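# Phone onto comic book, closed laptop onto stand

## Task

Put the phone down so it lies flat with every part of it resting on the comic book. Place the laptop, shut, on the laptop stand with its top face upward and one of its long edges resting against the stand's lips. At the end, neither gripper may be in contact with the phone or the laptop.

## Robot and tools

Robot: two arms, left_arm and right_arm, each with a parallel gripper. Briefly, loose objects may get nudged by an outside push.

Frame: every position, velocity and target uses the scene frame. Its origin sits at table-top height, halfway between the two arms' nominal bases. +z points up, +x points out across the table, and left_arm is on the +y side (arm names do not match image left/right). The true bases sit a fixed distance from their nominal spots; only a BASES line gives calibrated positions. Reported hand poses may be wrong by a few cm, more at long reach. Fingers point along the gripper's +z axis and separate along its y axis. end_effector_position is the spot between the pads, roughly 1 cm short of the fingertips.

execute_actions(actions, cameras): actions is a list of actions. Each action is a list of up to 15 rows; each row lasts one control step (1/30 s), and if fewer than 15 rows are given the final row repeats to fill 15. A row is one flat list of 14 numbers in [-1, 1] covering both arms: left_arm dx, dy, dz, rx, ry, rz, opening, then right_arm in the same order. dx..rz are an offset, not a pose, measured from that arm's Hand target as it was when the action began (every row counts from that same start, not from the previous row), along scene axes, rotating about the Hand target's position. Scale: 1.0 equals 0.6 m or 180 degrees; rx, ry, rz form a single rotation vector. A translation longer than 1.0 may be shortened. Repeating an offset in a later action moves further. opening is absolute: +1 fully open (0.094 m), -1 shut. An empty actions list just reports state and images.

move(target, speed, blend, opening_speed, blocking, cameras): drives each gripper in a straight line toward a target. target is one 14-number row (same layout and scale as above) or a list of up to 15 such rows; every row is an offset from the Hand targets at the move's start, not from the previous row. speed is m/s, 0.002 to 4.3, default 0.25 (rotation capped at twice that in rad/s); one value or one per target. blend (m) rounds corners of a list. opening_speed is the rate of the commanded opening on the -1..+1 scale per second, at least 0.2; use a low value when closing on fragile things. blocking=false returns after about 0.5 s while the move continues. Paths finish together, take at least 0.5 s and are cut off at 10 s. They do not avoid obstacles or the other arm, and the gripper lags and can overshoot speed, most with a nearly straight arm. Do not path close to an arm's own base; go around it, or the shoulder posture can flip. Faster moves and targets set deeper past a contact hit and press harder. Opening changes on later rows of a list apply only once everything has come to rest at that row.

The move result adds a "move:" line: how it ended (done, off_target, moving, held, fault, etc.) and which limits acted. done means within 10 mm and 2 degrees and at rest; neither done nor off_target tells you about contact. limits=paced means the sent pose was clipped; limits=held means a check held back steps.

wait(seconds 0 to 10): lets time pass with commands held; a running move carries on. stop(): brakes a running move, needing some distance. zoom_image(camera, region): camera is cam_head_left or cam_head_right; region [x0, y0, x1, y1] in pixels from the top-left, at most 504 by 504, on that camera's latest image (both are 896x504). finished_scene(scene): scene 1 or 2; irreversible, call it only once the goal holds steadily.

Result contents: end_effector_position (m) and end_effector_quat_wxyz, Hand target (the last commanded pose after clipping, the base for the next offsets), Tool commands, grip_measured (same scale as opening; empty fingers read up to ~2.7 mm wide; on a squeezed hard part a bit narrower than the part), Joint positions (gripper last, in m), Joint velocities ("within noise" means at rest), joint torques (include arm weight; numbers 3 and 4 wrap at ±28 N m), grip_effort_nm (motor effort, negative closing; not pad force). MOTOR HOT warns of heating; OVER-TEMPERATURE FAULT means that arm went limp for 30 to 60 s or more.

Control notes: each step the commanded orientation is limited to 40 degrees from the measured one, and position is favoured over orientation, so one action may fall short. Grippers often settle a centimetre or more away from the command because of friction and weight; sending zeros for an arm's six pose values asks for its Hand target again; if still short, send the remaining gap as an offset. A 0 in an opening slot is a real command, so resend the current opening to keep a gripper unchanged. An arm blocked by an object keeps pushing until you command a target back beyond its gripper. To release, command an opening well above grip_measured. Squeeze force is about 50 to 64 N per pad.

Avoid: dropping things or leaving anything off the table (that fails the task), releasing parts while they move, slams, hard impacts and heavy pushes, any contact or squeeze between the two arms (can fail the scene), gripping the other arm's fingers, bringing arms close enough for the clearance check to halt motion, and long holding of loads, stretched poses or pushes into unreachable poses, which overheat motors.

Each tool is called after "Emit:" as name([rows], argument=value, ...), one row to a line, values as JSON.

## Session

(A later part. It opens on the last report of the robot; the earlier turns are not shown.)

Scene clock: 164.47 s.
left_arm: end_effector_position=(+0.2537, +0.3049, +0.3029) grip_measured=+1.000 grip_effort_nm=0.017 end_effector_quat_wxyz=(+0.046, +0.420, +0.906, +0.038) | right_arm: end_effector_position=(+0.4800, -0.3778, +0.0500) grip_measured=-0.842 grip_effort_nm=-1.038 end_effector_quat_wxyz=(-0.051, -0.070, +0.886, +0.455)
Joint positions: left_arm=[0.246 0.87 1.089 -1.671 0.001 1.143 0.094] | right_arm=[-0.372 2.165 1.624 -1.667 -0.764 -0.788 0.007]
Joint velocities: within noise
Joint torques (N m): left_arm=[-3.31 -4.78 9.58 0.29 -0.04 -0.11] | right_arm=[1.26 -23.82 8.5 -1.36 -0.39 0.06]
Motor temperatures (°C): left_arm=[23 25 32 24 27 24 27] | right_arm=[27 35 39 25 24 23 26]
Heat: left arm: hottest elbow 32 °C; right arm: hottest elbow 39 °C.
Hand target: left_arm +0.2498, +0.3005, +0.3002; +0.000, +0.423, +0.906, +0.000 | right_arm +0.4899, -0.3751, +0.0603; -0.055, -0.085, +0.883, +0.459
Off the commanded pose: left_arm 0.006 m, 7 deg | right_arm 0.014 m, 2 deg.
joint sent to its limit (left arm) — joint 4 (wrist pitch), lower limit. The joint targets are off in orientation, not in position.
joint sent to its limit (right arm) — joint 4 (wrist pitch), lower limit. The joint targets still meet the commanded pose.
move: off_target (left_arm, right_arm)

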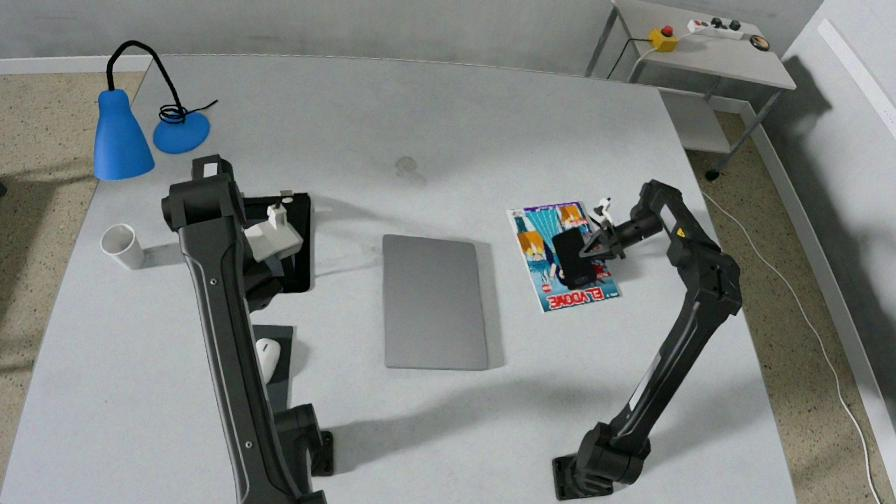

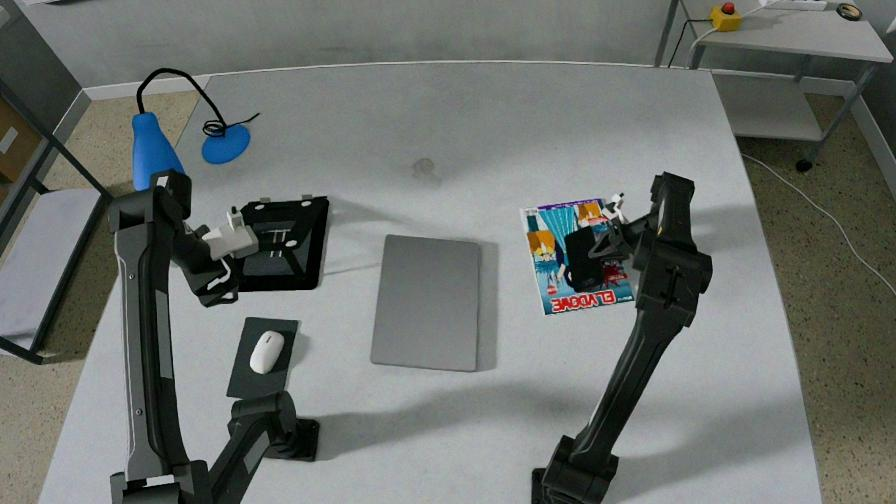

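Emit:
move([
  [0,0,0,0,0,0,1,0.025,0.0,-0.003,0,0,0,-0.9],
  [0,0,0,0,0,0,1,0.025,0.0,-0.02,0,0,0,-0.9],
], speed=0.1)

Emit:
zoom_image(camera="cam_head_left", region=[500, 190, 660, 330])

Scene clock: 174.17 s.
left_arm: end_effector_position=(+0.2537, +0.3049, +0.3029) grip_measured=+1.000 grip_effort_nm=0.017 end_effector_quat_wxyz=(+0.046, +0.420, +0.906, +0.038) | right_arm: end_effector_position=(+0.4909, -0.3762, +0.0489) grip_measured=-0.842 grip_effort_nm=-1.033 end_effector_quat_wxyz=(-0.046, -0.075, +0.886, +0.454)
Joint positions: left_arm=[0.246 0.87 1.089 -1.671 0.001 1.143 0.094] | right_arm=[-0.363 2.184 1.658 -1.668 -0.77 -0.786 0.007]
Joint velocities: within noise
Joint torques (N m): left_arm=[-2.14 -4.54 9.55 0.2 -0.02 -0.02] | right_arm=[1.2 -21.19 10.06 -1.28 -0.36 0.12]
Motor temperatures (°C): left_arm=[23 25 32 24 27 24 27] | right_arm=[27 37 39 25 24 23 26]
Heat: left arm: hottest elbow 32 °C; right arm: hottest elbow 39 °C.
Hand target: left_arm +0.2498, +0.3005, +0.3002; +0.000, +0.423, +0.906, +0.000 | right_arm +0.5050, -0.3752, +0.0483; -0.055, -0.085, +0.883, +0.459
Off the commanded pose: left_arm 0.006 m, 7 deg | right_arm 0.014 m, 2 deg.
joint sent to its limit (left arm) — joint 4 (wrist pitch), lower limit. The joint targets are off in orientation, not in position.
joint sent to its limit (right arm) — joint 4 (wrist pitch), lower limit. The joint targets still meet the commanded pose.
move: off_target (left_arm, right_arm)

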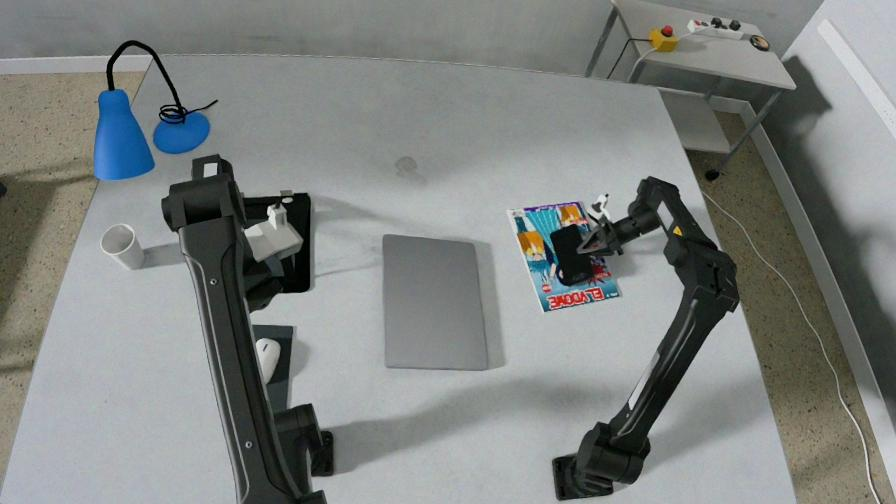

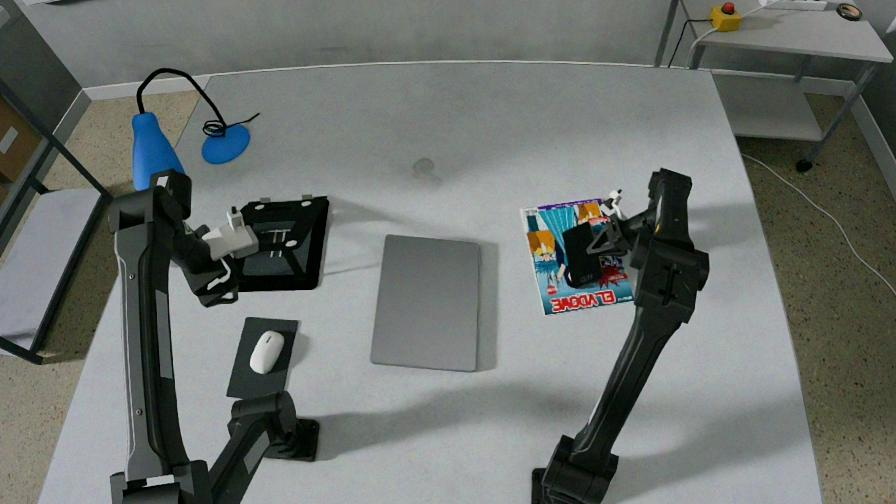

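Scaled by 3.150.

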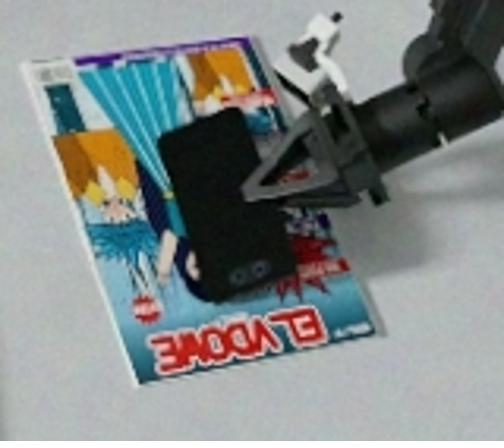

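Emit:
move(target=[0,0,0,0,0,0,1,-0.01,0.0,-0.022,0,0,0,-0.9], speed=0.1)

Emit:
zoom_image(camera="cam_head_right", region=[500, 190, 660, 330])

Emit:
zoom_image(camera="cam_head_left", region=[500, 190, 660, 330])

Scene clock: 177.27 s.
left_arm: end_effector_position=(+0.2537, +0.3049, +0.3029) grip_measured=+1.000 grip_effort_nm=0.022 end_effector_quat_wxyz=(+0.046, +0.420, +0.906, +0.038) | right_arm: end_effector_position=(+0.4905, -0.3760, +0.0473) grip_measured=-0.842 grip_effort_nm=-1.043 end_effector_quat_wxyz=(-0.043, -0.082, +0.885, +0.456)
Joint positions: left_arm=[0.246 0.87 1.089 -1.671 0.001 1.143 0.094] | right_arm=[-0.363 2.188 1.658 -1.669 -0.77 -0.805 0.007]
Joint velocities: within noise
Joint torques (N m): left_arm=[-1.9 -3.66 9.63 0.06 -0.05 -0.07] | right_arm=[1.03 -19.9 9.18 -1.21 -0.17 0.08]
Motor temperatures (°C): left_arm=[23 25 32 24 27 24 27] | right_arm=[27 37 39 25 24 23 27]
Heat: left arm: hottest elbow 32 °C; right arm: hottest elbow 39 °C.
Hand target: left_arm +0.2498, +0.3005, +0.3002; +0.000, +0.423, +0.906, +0.000 | right_arm +0.4990, -0.3752, +0.0352; -0.055, -0.085, +0.883, +0.459
Off the commanded pose: left_arm 0.006 m, 7 deg | right_arm 0.015 m, 1 deg.
joint sent to its limit (left arm) — joint 4 (wrist pitch), lower limit. The joint targets are off in orientation, not in position.
joint sent to its limit (right arm) — joint 4 (wrist pitch), lower limit. The joint targets still meet the commanded pose.
move: off_target (left_arm, right_arm)

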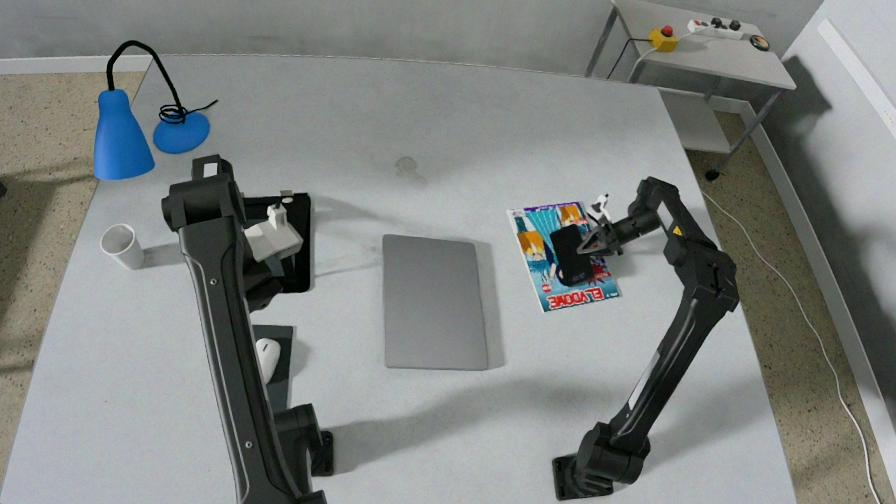

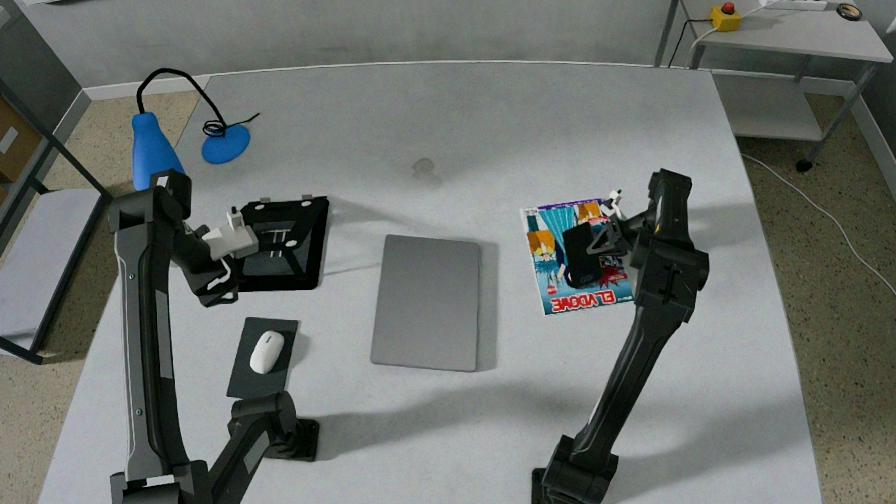

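Scaled by 3.150.

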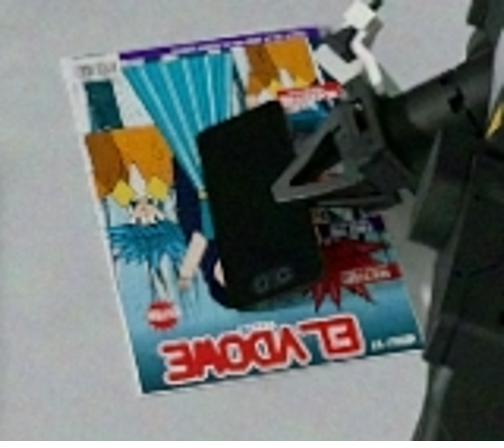

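Scaled by 3.150.

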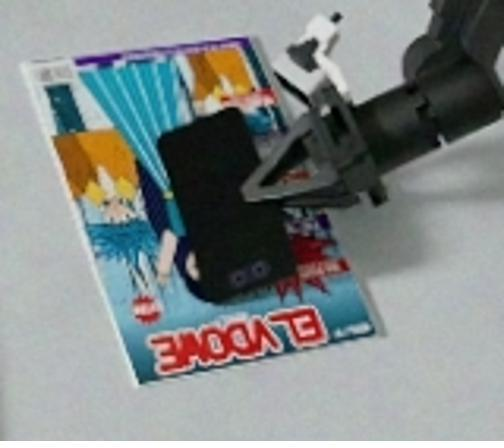

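Emit:
move(target=[0,0,0,0,0,0,1,0,0,0.008,0,0,0,-0.5], opening_speed=0.25)

Emit:
zoom_image(camera="cam_head_left", region=[500, 190, 660, 330])

Scene clock: 181.90 s.
left_arm: end_effector_position=(+0.2537, +0.3049, +0.3029) grip_measured=+1.000 grip_effort_nm=0.012 end_effector_quat_wxyz=(+0.046, +0.420, +0.906, +0.038) | right_arm: end_effector_position=(+0.4894, -0.3761, +0.0434) grip_measured=-0.502 grip_effort_nm=0.061 end_effector_quat_wxyz=(-0.048, -0.081, +0.885, +0.456)
Joint positions: left_arm=[0.246 0.87 1.089 -1.671 0.001 1.143 0.094] | right_arm=[-0.363 2.195 1.658 -1.67 -0.766 -0.805 0.023]
Joint velocities: within noise
Joint torques (N m): left_arm=[-2.14 -5.36 9.68 0.27 -0.05 -0.1] | right_arm=[1.08 -21.3 8.95 -1.28 -0.34 0.13]
Motor temperatures (°C): left_arm=[23 25 32 24 27 24 27] | right_arm=[27 37 39 25 24 23 26]
Heat: left arm: hottest elbow 32 °C; right arm: hottest elbow 39 °C.
Hand target: left_arm +0.2498, +0.3005, +0.3002; +0.000, +0.423, +0.906, +0.000 | right_arm +0.4990, -0.3752, +0.0400; -0.055, -0.085, +0.883, +0.459
Off the commanded pose: left_arm 0.006 m, 7 deg | right_arm 0.010 m, 1 deg.
joint sent to its limit (left arm) — joint 4 (wrist pitch), lower limit. The joint targets are off in orientation, not in position.
joint sent to its limit (right arm) — joint 4 (wrist pitch), lower limit. The joint targets still meet the commanded pose.
move: off_target (left_arm)

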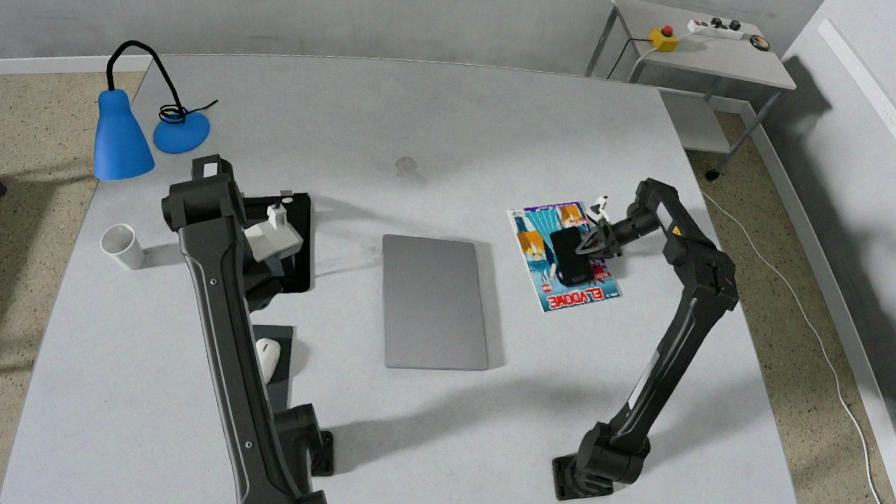

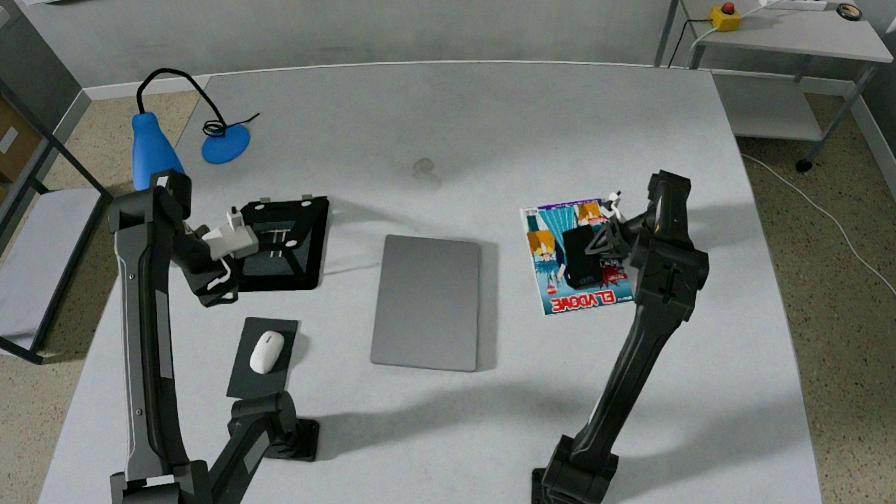

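Scaled by 3.150.

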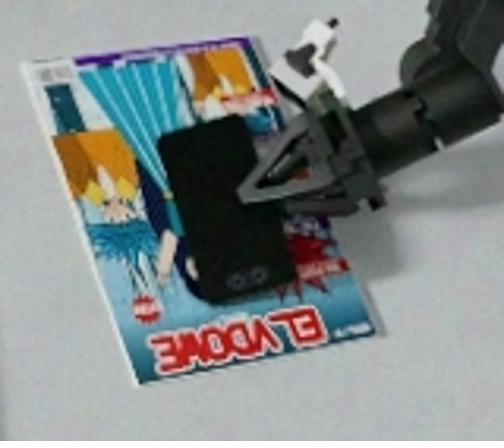

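Emit:
move([
  [0,0,0,0,0,0,1,0,-0.12,0.01,0,0,0,-0.5],
  [0,0,0,0,0,0,1,0,-0.2,0.15,0,0,0,-0.5],
], speed=[0.08,0.25])

Emit:
zoom_image(camera="cam_head_left", region=[500, 190, 660, 330])

Emit:
zoom_image(camera="cam_head_right", region=[500, 190, 660, 330])

Scene clock: 186.77 s.
left_arm: end_effector_position=(+0.2537, +0.3049, +0.3029) grip_measured=+1.000 grip_effort_nm=0.017 end_effector_quat_wxyz=(+0.046, +0.420, +0.906, +0.038) | right_arm: end_effector_position=(+0.4897, -0.4875, +0.1220) grip_measured=-0.501 grip_effort_nm=0.061 end_effector_quat_wxyz=(+0.045, -0.041, +0.921, +0.385)
Joint positions: left_arm=[0.246 0.87 1.089 -1.671 0.001 1.143 0.094] | right_arm=[-0.538 2.063 1.736 -1.67 -0.696 -0.778 0.023]
Joint velocities: within noise
Joint torques (N m): left_arm=[-2.73 -4.31 9.44 0.1 -0.04 -0.11] | right_arm=[0.09 -22.59 10.37 -0.94 -0.42 0.13]
Motor temperatures (°C): left_arm=[23 25 32 24 27 24 27] | right_arm=[27 37 39 25 24 23 26]
Heat: left arm: hottest elbow 32 °C; right arm: hottest elbow 39 °C.
Hand target: left_arm +0.2498, +0.3005, +0.3002; +0.000, +0.423, +0.906, +0.000 | right_arm +0.4990, -0.4952, +0.1300; -0.055, -0.085, +0.883, +0.459
Off the commanded pose: left_arm 0.006 m, 7 deg | right_arm 0.014 m, 16 deg.
joint sent to its limit (left arm) — joint 4 (wrist pitch), lower limit. The joint targets are off in orientation, not in position.
joint sent to its limit (right arm) — joint 4 (wrist pitch), lower limit. The joint targets are off in orientation, not in position.
move: off_target (left_arm, right_arm)

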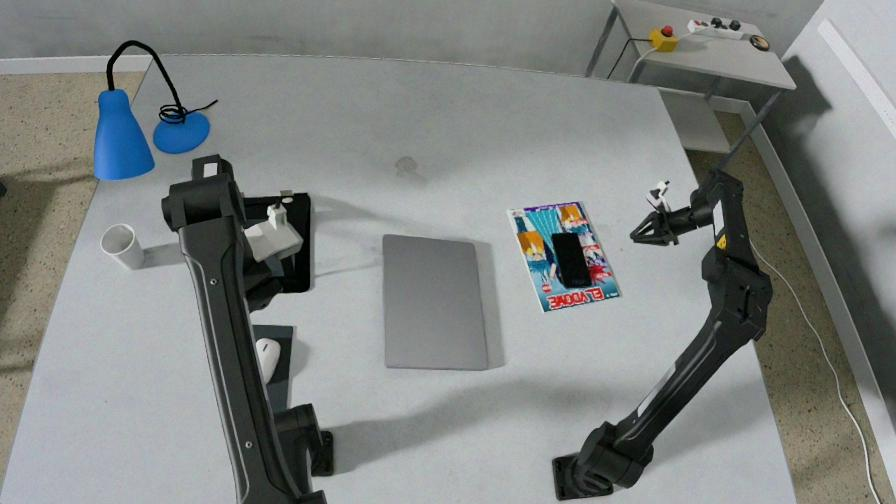

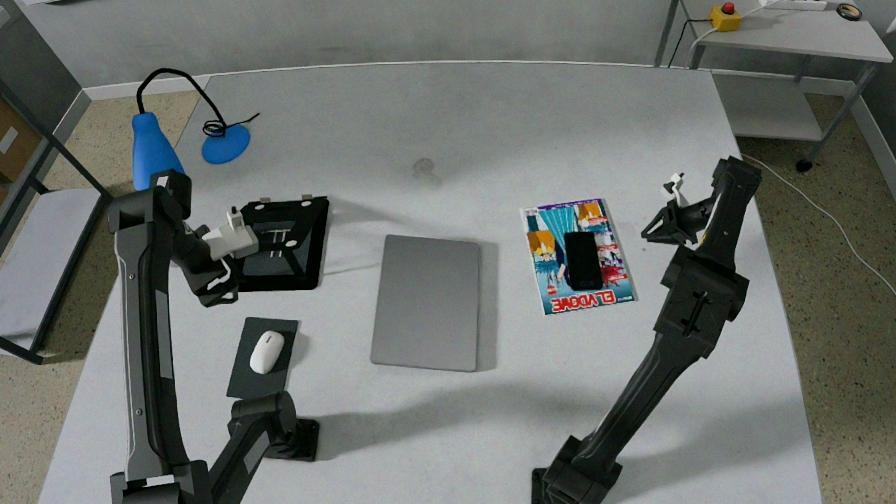

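Scaled by 3.150.

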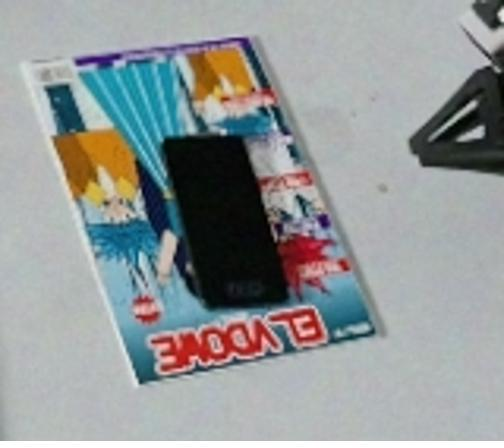

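Scaled by 3.150.

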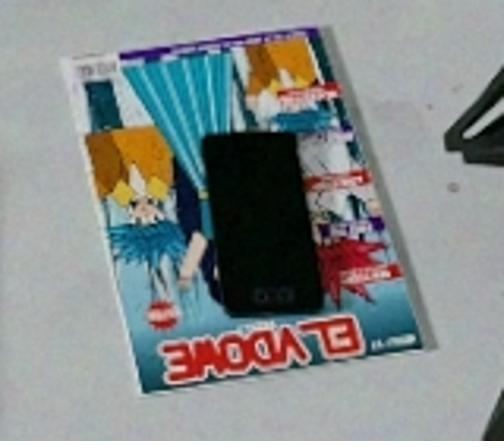

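Emit:
zoom_image(camera="cam_head_left", region=[620, 165, 730, 265])

Emit:
zoom_image(camera="cam_head_right", region=[180, 240, 280, 330])

Emit:
zoom_image(camera="cam_head_left", region=[370, 225, 410, 255])

Emit:
zoom_image(camera="cam_head_right", region=[370, 225, 410, 255])

Scaled by 4.582.

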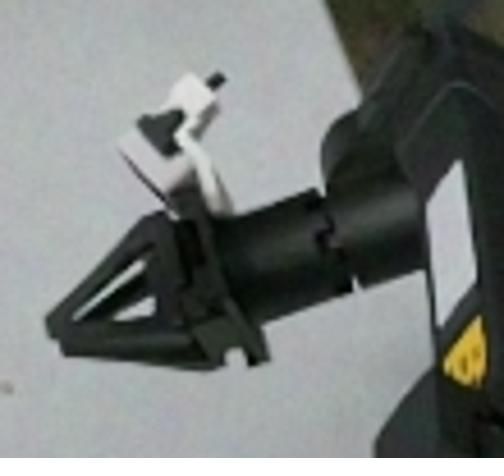

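Scaled by 5.040.

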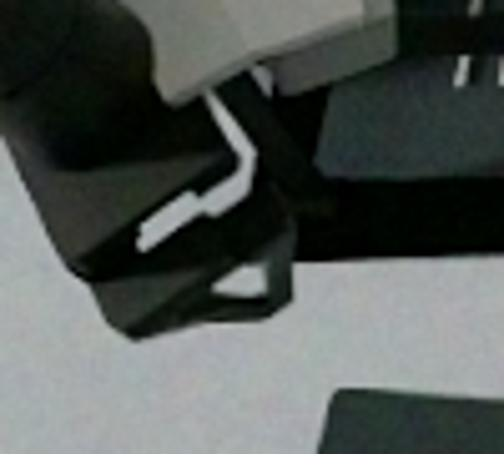

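Scaled by 12.600.

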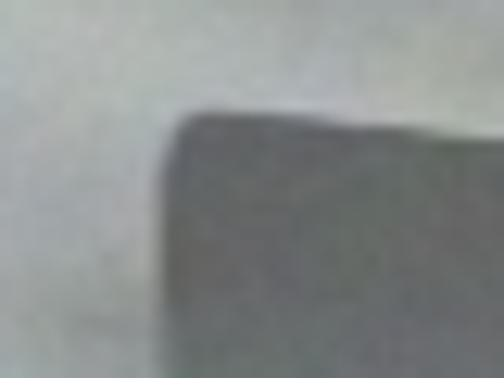

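Scaled by 12.600.

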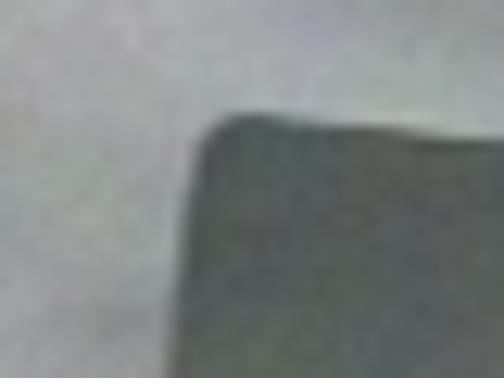

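Emit:
move([
  [0.158,-0.05,-0.15,-0.311,0.145,0.251,0.0,0,0,0,0,0,0,-0.5],
  [0.158,-0.084,-0.283,-0.311,0.145,0.251,0.0,0,0,0,0,0,0,-0.5],
], speed=0.4, blend=0.03)

Emit:
zoom_image(camera="cam_head_left", region=[250, 150, 510, 390])

Emit:
zoom_image(camera="cam_head_right", region=[250, 150, 510, 390])

Scene clock: 243.03 s.
left_arm: end_effector_position=(+0.3415, +0.2563, +0.1388) grip_measured=+0.002 grip_effort_nm=-0.081 end_effector_quat_wxyz=(+0.005, -0.011, +0.867, -0.498) | right_arm: end_effector_position=(+0.4897, -0.4875, +0.1220) grip_measured=-0.501 grip_effort_nm=0.061 end_effector_quat_wxyz=(+0.045, -0.040, +0.921, +0.385)
Joint positions: left_arm=[0.457 1.557 0.924 -1.591 0.882 0.778 0.047] | right_arm=[-0.538 2.063 1.736 -1.67 -0.696 -0.777 0.023]
Joint velocities: within noise
Joint torques (N m): left_arm=[-3.08 -10.05 7.19 0.18 0.46 0.14] | right_arm=[0.15 -22.36 10.29 -0.94 -0.43 0.17]
Motor temperatures (°C): left_arm=[23 25 33 24 27 24 27] | right_arm=[27 41 39 25 24 23 25]
Heat: left arm: hottest elbow 33 °C; right arm: hottest shoulder 41 °C.
Hand target: left_arm +0.3445, +0.2501, +0.1304; +0.000, +0.001, +0.866, -0.500 | right_arm +0.4990, -0.4952, +0.1300; -0.055, -0.085, +0.883, +0.459
Off the commanded pose: left_arm 0.011 m, 1 deg | right_arm 0.014 m, 16 deg.
joint sent to its limit (right arm) — joint 4 (wrist pitch), lower limit. The joint targets are off in orientation, not in position.
move: off_target (left_arm, right_arm)

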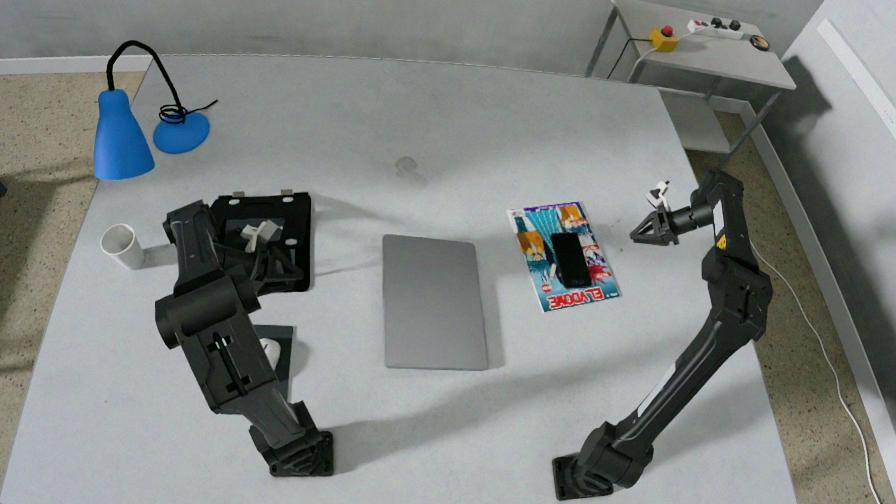

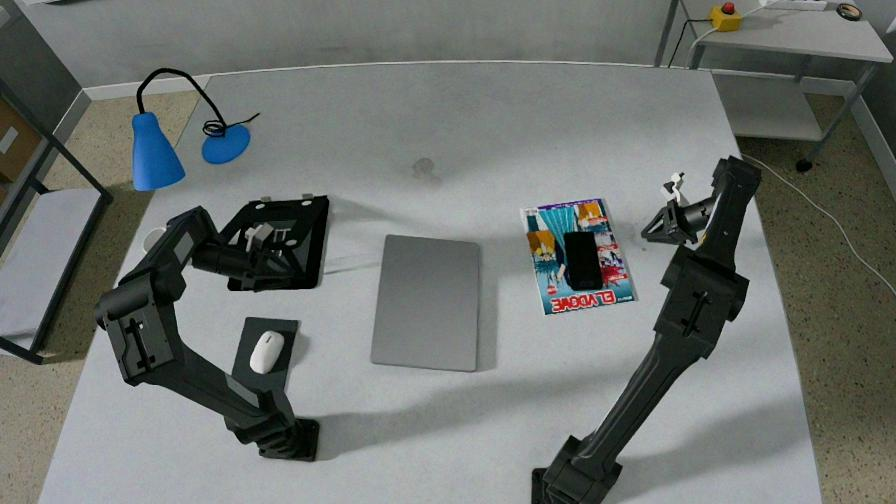

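Scaled by 1.938.

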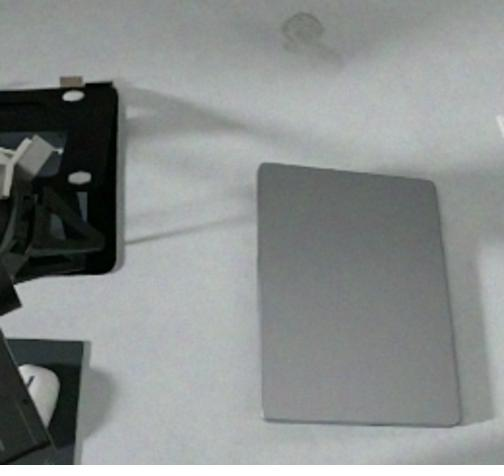

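Scaled by 1.938.

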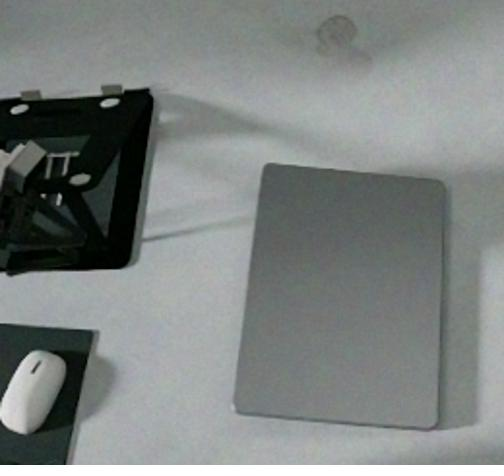

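Emit:
move([
  [0,-0.06,-0.13,0,0,0,0.0,0,0,0,0,0,0,-0.5],
], speed=0.25)

Emit:
zoom_image(camera="cam_head_left", region=[260, 220, 400, 340])

Emit:
zoom_image(camera="cam_head_right", region=[260, 220, 400, 340])

Scene clock: 252.90 s.
left_arm: end_effector_position=(+0.3639, +0.2448, +0.1073) grip_measured=+0.002 grip_effort_nm=-0.085 end_effector_quat_wxyz=(+0.100, +0.040, +0.874, -0.474) | right_arm: end_effector_position=(+0.4897, -0.4875, +0.1220) grip_measured=-0.501 grip_effort_nm=0.056 end_effector_quat_wxyz=(+0.045, -0.040, +0.921, +0.385)
Joint positions: left_arm=[0.413 1.543 0.847 -1.291 0.952 0.751 0.047] | right_arm=[-0.538 2.063 1.736 -1.67 -0.696 -0.776 0.023]
Joint velocities: within noise
Joint torques (N m): left_arm=[-5.83 -2.67 2.51 0.32 -0.58 -0.62] | right_arm=[0.09 -22.36 10.3 -0.92 -0.42 0.17]
Motor temperatures (°C): left_arm=[23 25 32 24 27 24 27] | right_arm=[27 41 39 25 24 23 25]
Heat: left arm: hottest elbow 32 °C; right arm: hottest shoulder 41 °C.
Hand target: left_arm +0.3446, +0.2140, +0.0524; +0.001, +0.001, +0.866, -0.500 | right_arm +0.4990, -0.4952, +0.1300; -0.055, -0.085, +0.883, +0.459
Off the commanded pose: left_arm 0.066 m, 13 deg | right_arm 0.014 m, 16 deg.
joint sent to its limit (right arm) — joint 4 (wrist pitch), lower limit. The joint targets are off in orientation, not in position.
move: off_target (left_arm, right_arm)

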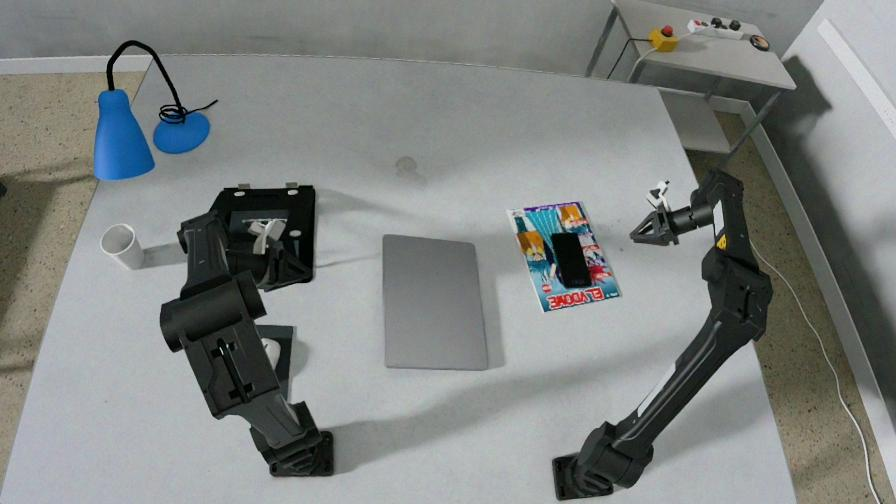

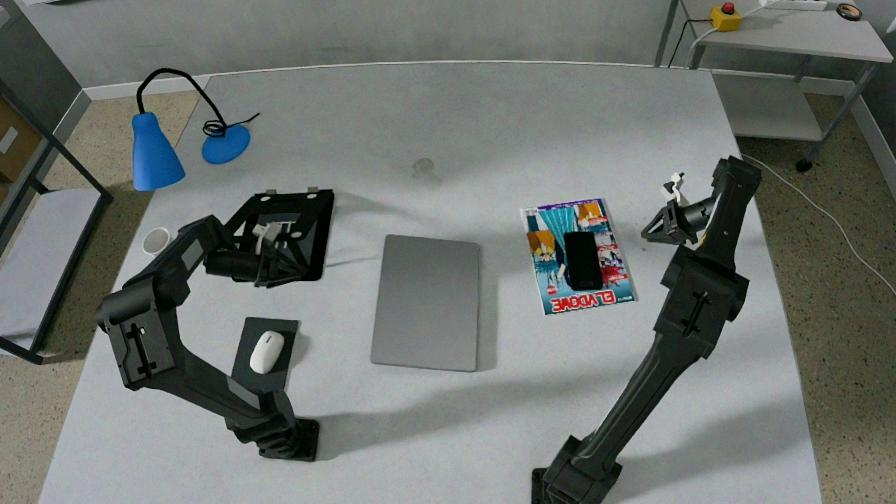

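Scaled by 3.600.

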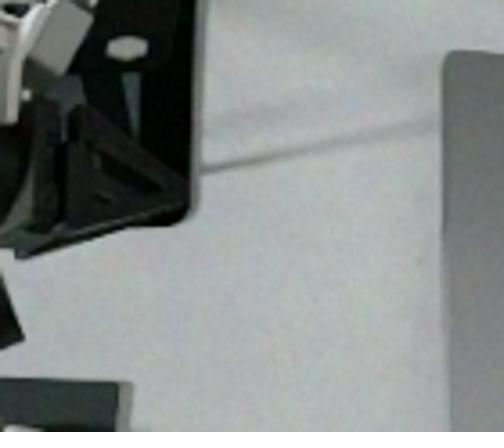

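Scaled by 3.600.

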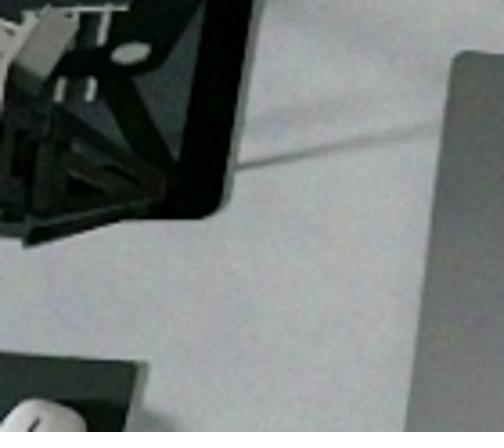

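Emit:
move([
  [-0.03,0,0.25,0,0,0,0.0,0,0,0,0,0,0,-0.5],
], speed=0.2)

Emit:
zoom_image(camera="cam_head_left", region=[180, 160, 360, 320])

Emit:
zoom_image(camera="cam_head_right", region=[180, 160, 360, 320])

Scene clock: 256.67 s.
left_arm: end_effector_position=(+0.3129, +0.2111, +0.1846) grip_measured=+0.002 grip_effort_nm=-0.085 end_effector_quat_wxyz=(-0.008, -0.015, +0.864, -0.503) | right_arm: end_effector_position=(+0.4897, -0.4875, +0.1220) grip_measured=-0.501 grip_effort_nm=0.061 end_effector_quat_wxyz=(+0.045, -0.040, +0.921, +0.385)
Joint positions: left_arm=[0.368 1.371 0.866 -1.664 0.931 0.671 0.047] | right_arm=[-0.538 2.063 1.736 -1.67 -0.696 -0.776 0.023]
Joint velocities: within noise
Joint torques (N m): left_arm=[-2.43 -10.52 13.22 -0.99 0.38 -0.02] | right_arm=[0.21 -22.3 10.29 -0.94 -0.43 0.17]
Motor temperatures (°C): left_arm=[23 25 32 24 27 24 27] | right_arm=[27 41 40 25 24 23 25]
Heat: left arm: hottest elbow 32 °C; right arm: hottest shoulder 41 °C.
Hand target: left_arm +0.3266, +0.2140, +0.2024; +0.000, +0.001, +0.866, -0.500 | right_arm +0.4990, -0.4952, +0.1300; -0.055, -0.085, +0.883, +0.459
Off the commanded pose: left_arm 0.023 m, 2 deg | right_arm 0.014 m, 16 deg.
joint sent to its limit (left arm) — joint 4 (wrist pitch), lower limit. The joint targets still meet the commanded pose.
joint sent to its limit (right arm) — joint 4 (wrist pitch), lower limit. The joint targets are off in orientation, not in position.
move: off_target (left_arm, right_arm)

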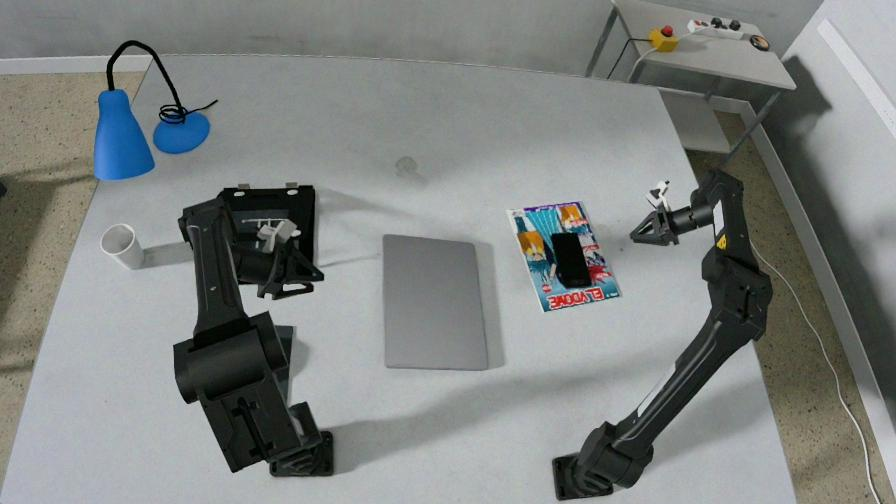

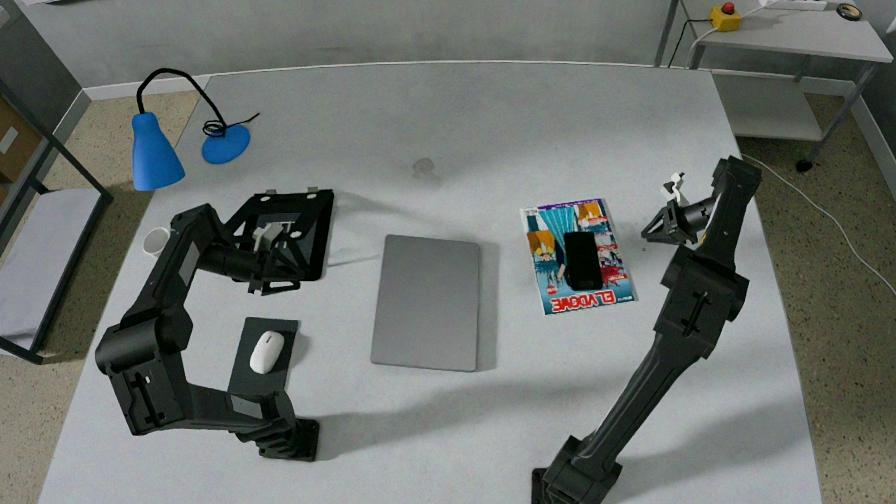

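Scaled by 2.800.

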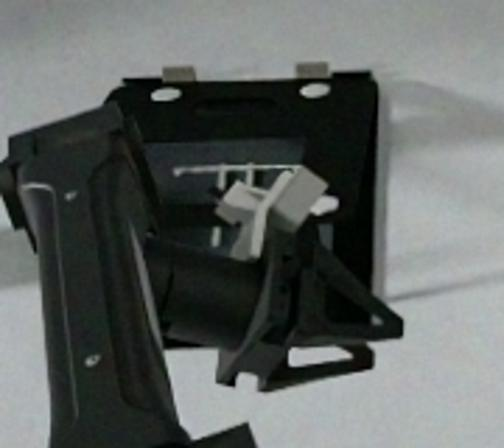

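Scaled by 2.800.

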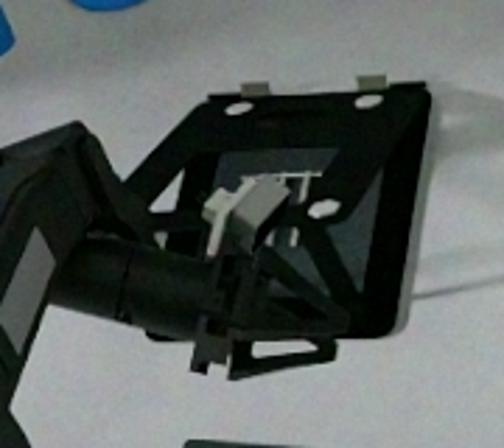

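Emit:
move([
  [-0.061,-0.107,-0.05,0,0,0,0.0,0,0,0,0,0,0,-0.5],
  [-0.061,-0.107,-0.254,0,0,0,0.0,0,0,0,0,0,0,-0.5],
], speed=0.25)

Emit:
zoom_image(camera="cam_head_left", region=[260, 220, 440, 380])

Emit:
zoom_image(camera="cam_head_right", region=[260, 220, 440, 380])

Scene clock: 268.43 s.
left_arm: end_effector_position=(+0.2930, +0.1547, +0.0533) grip_measured=+0.002 grip_effort_nm=-0.085 end_effector_quat_wxyz=(+0.008, +0.000, +0.867, -0.498) | right_arm: end_effector_position=(+0.4897, -0.4875, +0.1220) grip_measured=-0.501 grip_effort_nm=0.061 end_effector_quat_wxyz=(+0.045, -0.040, +0.921, +0.385)
Joint positions: left_arm=[0.201 1.494 0.574 -0.999 1.004 0.422 0.047] | right_arm=[-0.538 2.063 1.736 -1.67 -0.696 -0.776 0.023]
Joint velocities: within noise
Joint torques (N m): left_arm=[-3.08 -8.64 5.48 0.05 0.61 -0.03] | right_arm=[0.15 -22.3 10.28 -0.94 -0.43 0.17]
Motor temperatures (°C): left_arm=[23 25 32 24 27 24 27] | right_arm=[27 41 40 25 24 23 25]
Heat: left arm: hottest elbow 32 °C; right arm: hottest shoulder 41 °C.
Hand target: left_arm +0.2901, +0.1499, +0.0500; +0.001, +0.001, +0.866, -0.500 | right_arm +0.4990, -0.4952, +0.1300; -0.055, -0.085, +0.883, +0.459
Off the commanded pose: left_arm 0.007 m, 1 deg | right_arm 0.014 m, 16 deg.
joint sent to its limit (right arm) — joint 4 (wrist pitch), lower limit. The joint targets are off in orientation, not in position.
move: off_target (right_arm)

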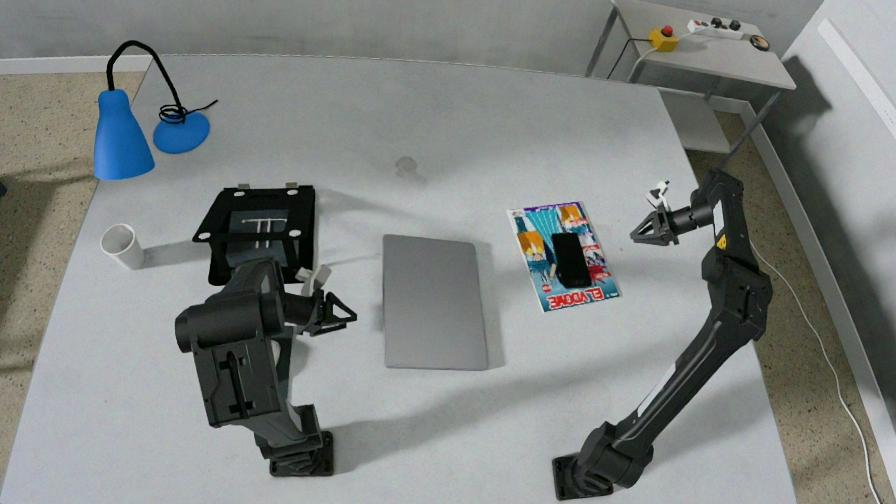

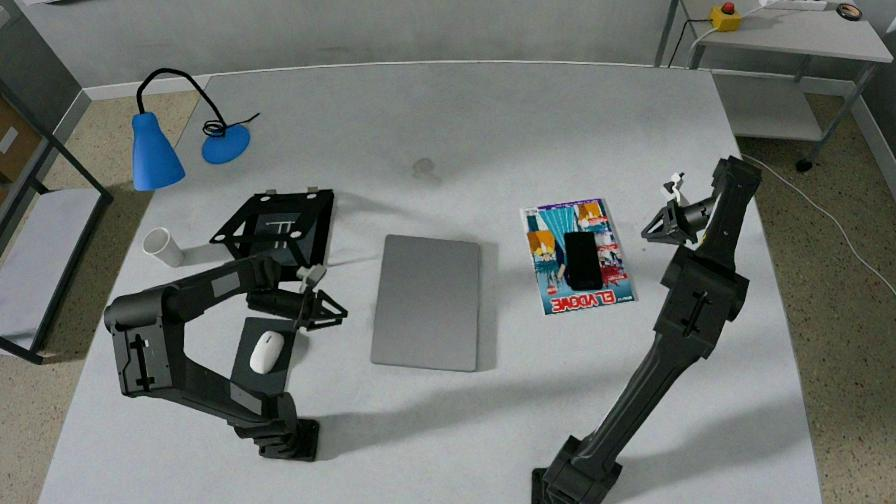

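Scaled by 2.800.

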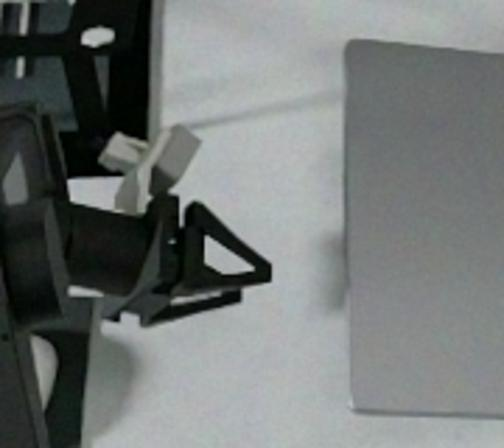

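Scaled by 2.800.

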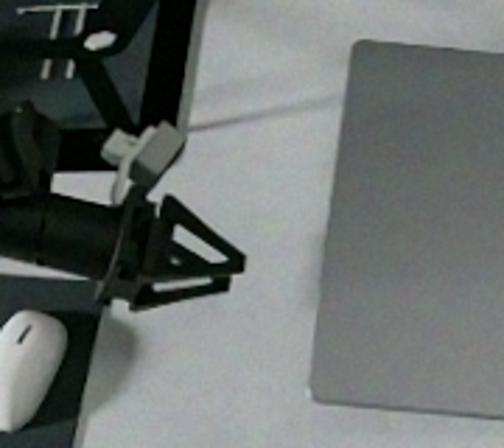

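Emit:
move([
  [0,-0.05,-0.035,0,0,0,0.0,0,0,0,0,0,0,-0.5],
], speed=0.1)

Emit:
zoom_image(camera="cam_head_left", region=[320, 270, 420, 360])

Emit:
zoom_image(camera="cam_head_right", region=[320, 270, 420, 360])

Scene clock: 274.57 s.
left_arm: end_effector_position=(+0.2949, +0.1246, +0.0319) grip_measured=+0.002 grip_effort_nm=-0.081 end_effector_quat_wxyz=(+0.008, +0.000, +0.867, -0.498) | right_arm: end_effector_position=(+0.4897, -0.4875, +0.1220) grip_measured=-0.501 grip_effort_nm=0.061 end_effector_quat_wxyz=(+0.045, -0.040, +0.921, +0.385)
Joint positions: left_arm=[0.088 1.517 0.519 -0.744 1.034 0.214 0.047] | right_arm=[-0.538 2.063 1.736 -1.67 -0.696 -0.776 0.023]
Joint velocities: within noise
Joint torques (N m): left_arm=[-3.08 -9 4.66 0.46 0.59 -0.03] | right_arm=[0.15 -22.3 10.26 -0.94 -0.42 0.17]
Motor temperatures (°C): left_arm=[23 25 32 24 27 24 27] | right_arm=[27 42 40 25 24 23 25]
Heat: left arm: hottest elbow 32 °C; right arm: hottest shoulder 42 °C.
Hand target: left_arm +0.2899, +0.1198, +0.0290; +0.000, +0.001, +0.866, -0.500 | right_arm +0.4990, -0.4952, +0.1300; -0.055, -0.085, +0.883, +0.459
Off the commanded pose: left_arm 0.007 m, 1 deg | right_arm 0.014 m, 16 deg.
joint sent to its limit (right arm) — joint 4 (wrist pitch), lower limit. The joint targets are off in orientation, not in position.
move: off_target (right_arm)

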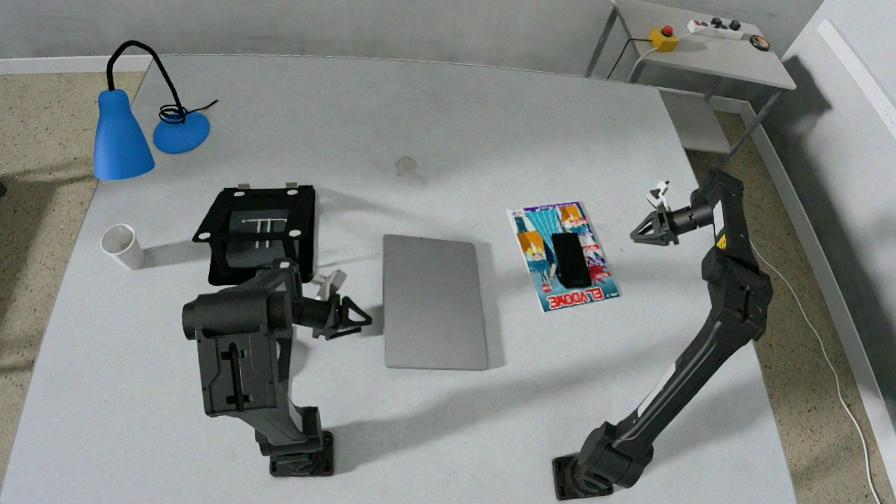

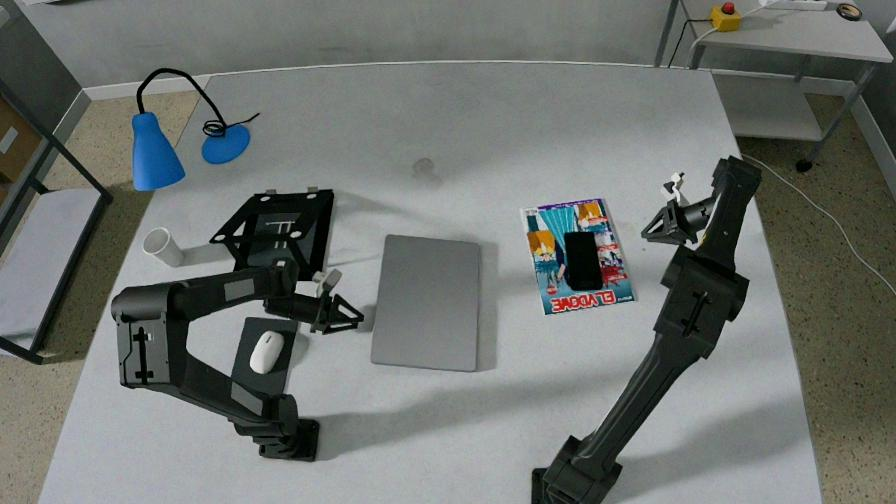

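Scaled by 5.040.

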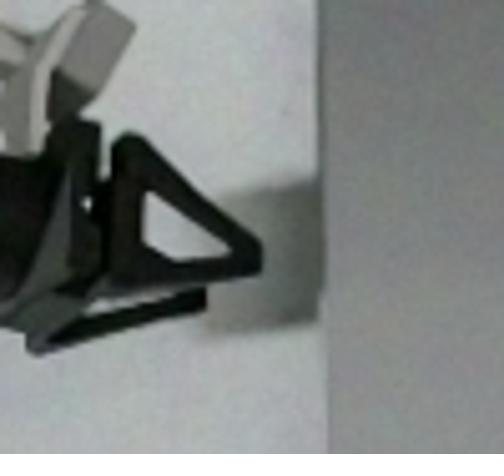

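Scaled by 5.040.

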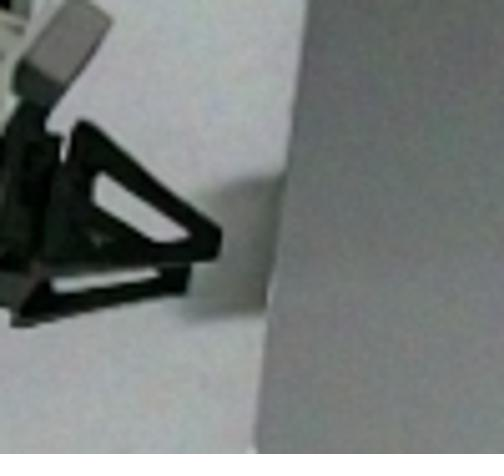

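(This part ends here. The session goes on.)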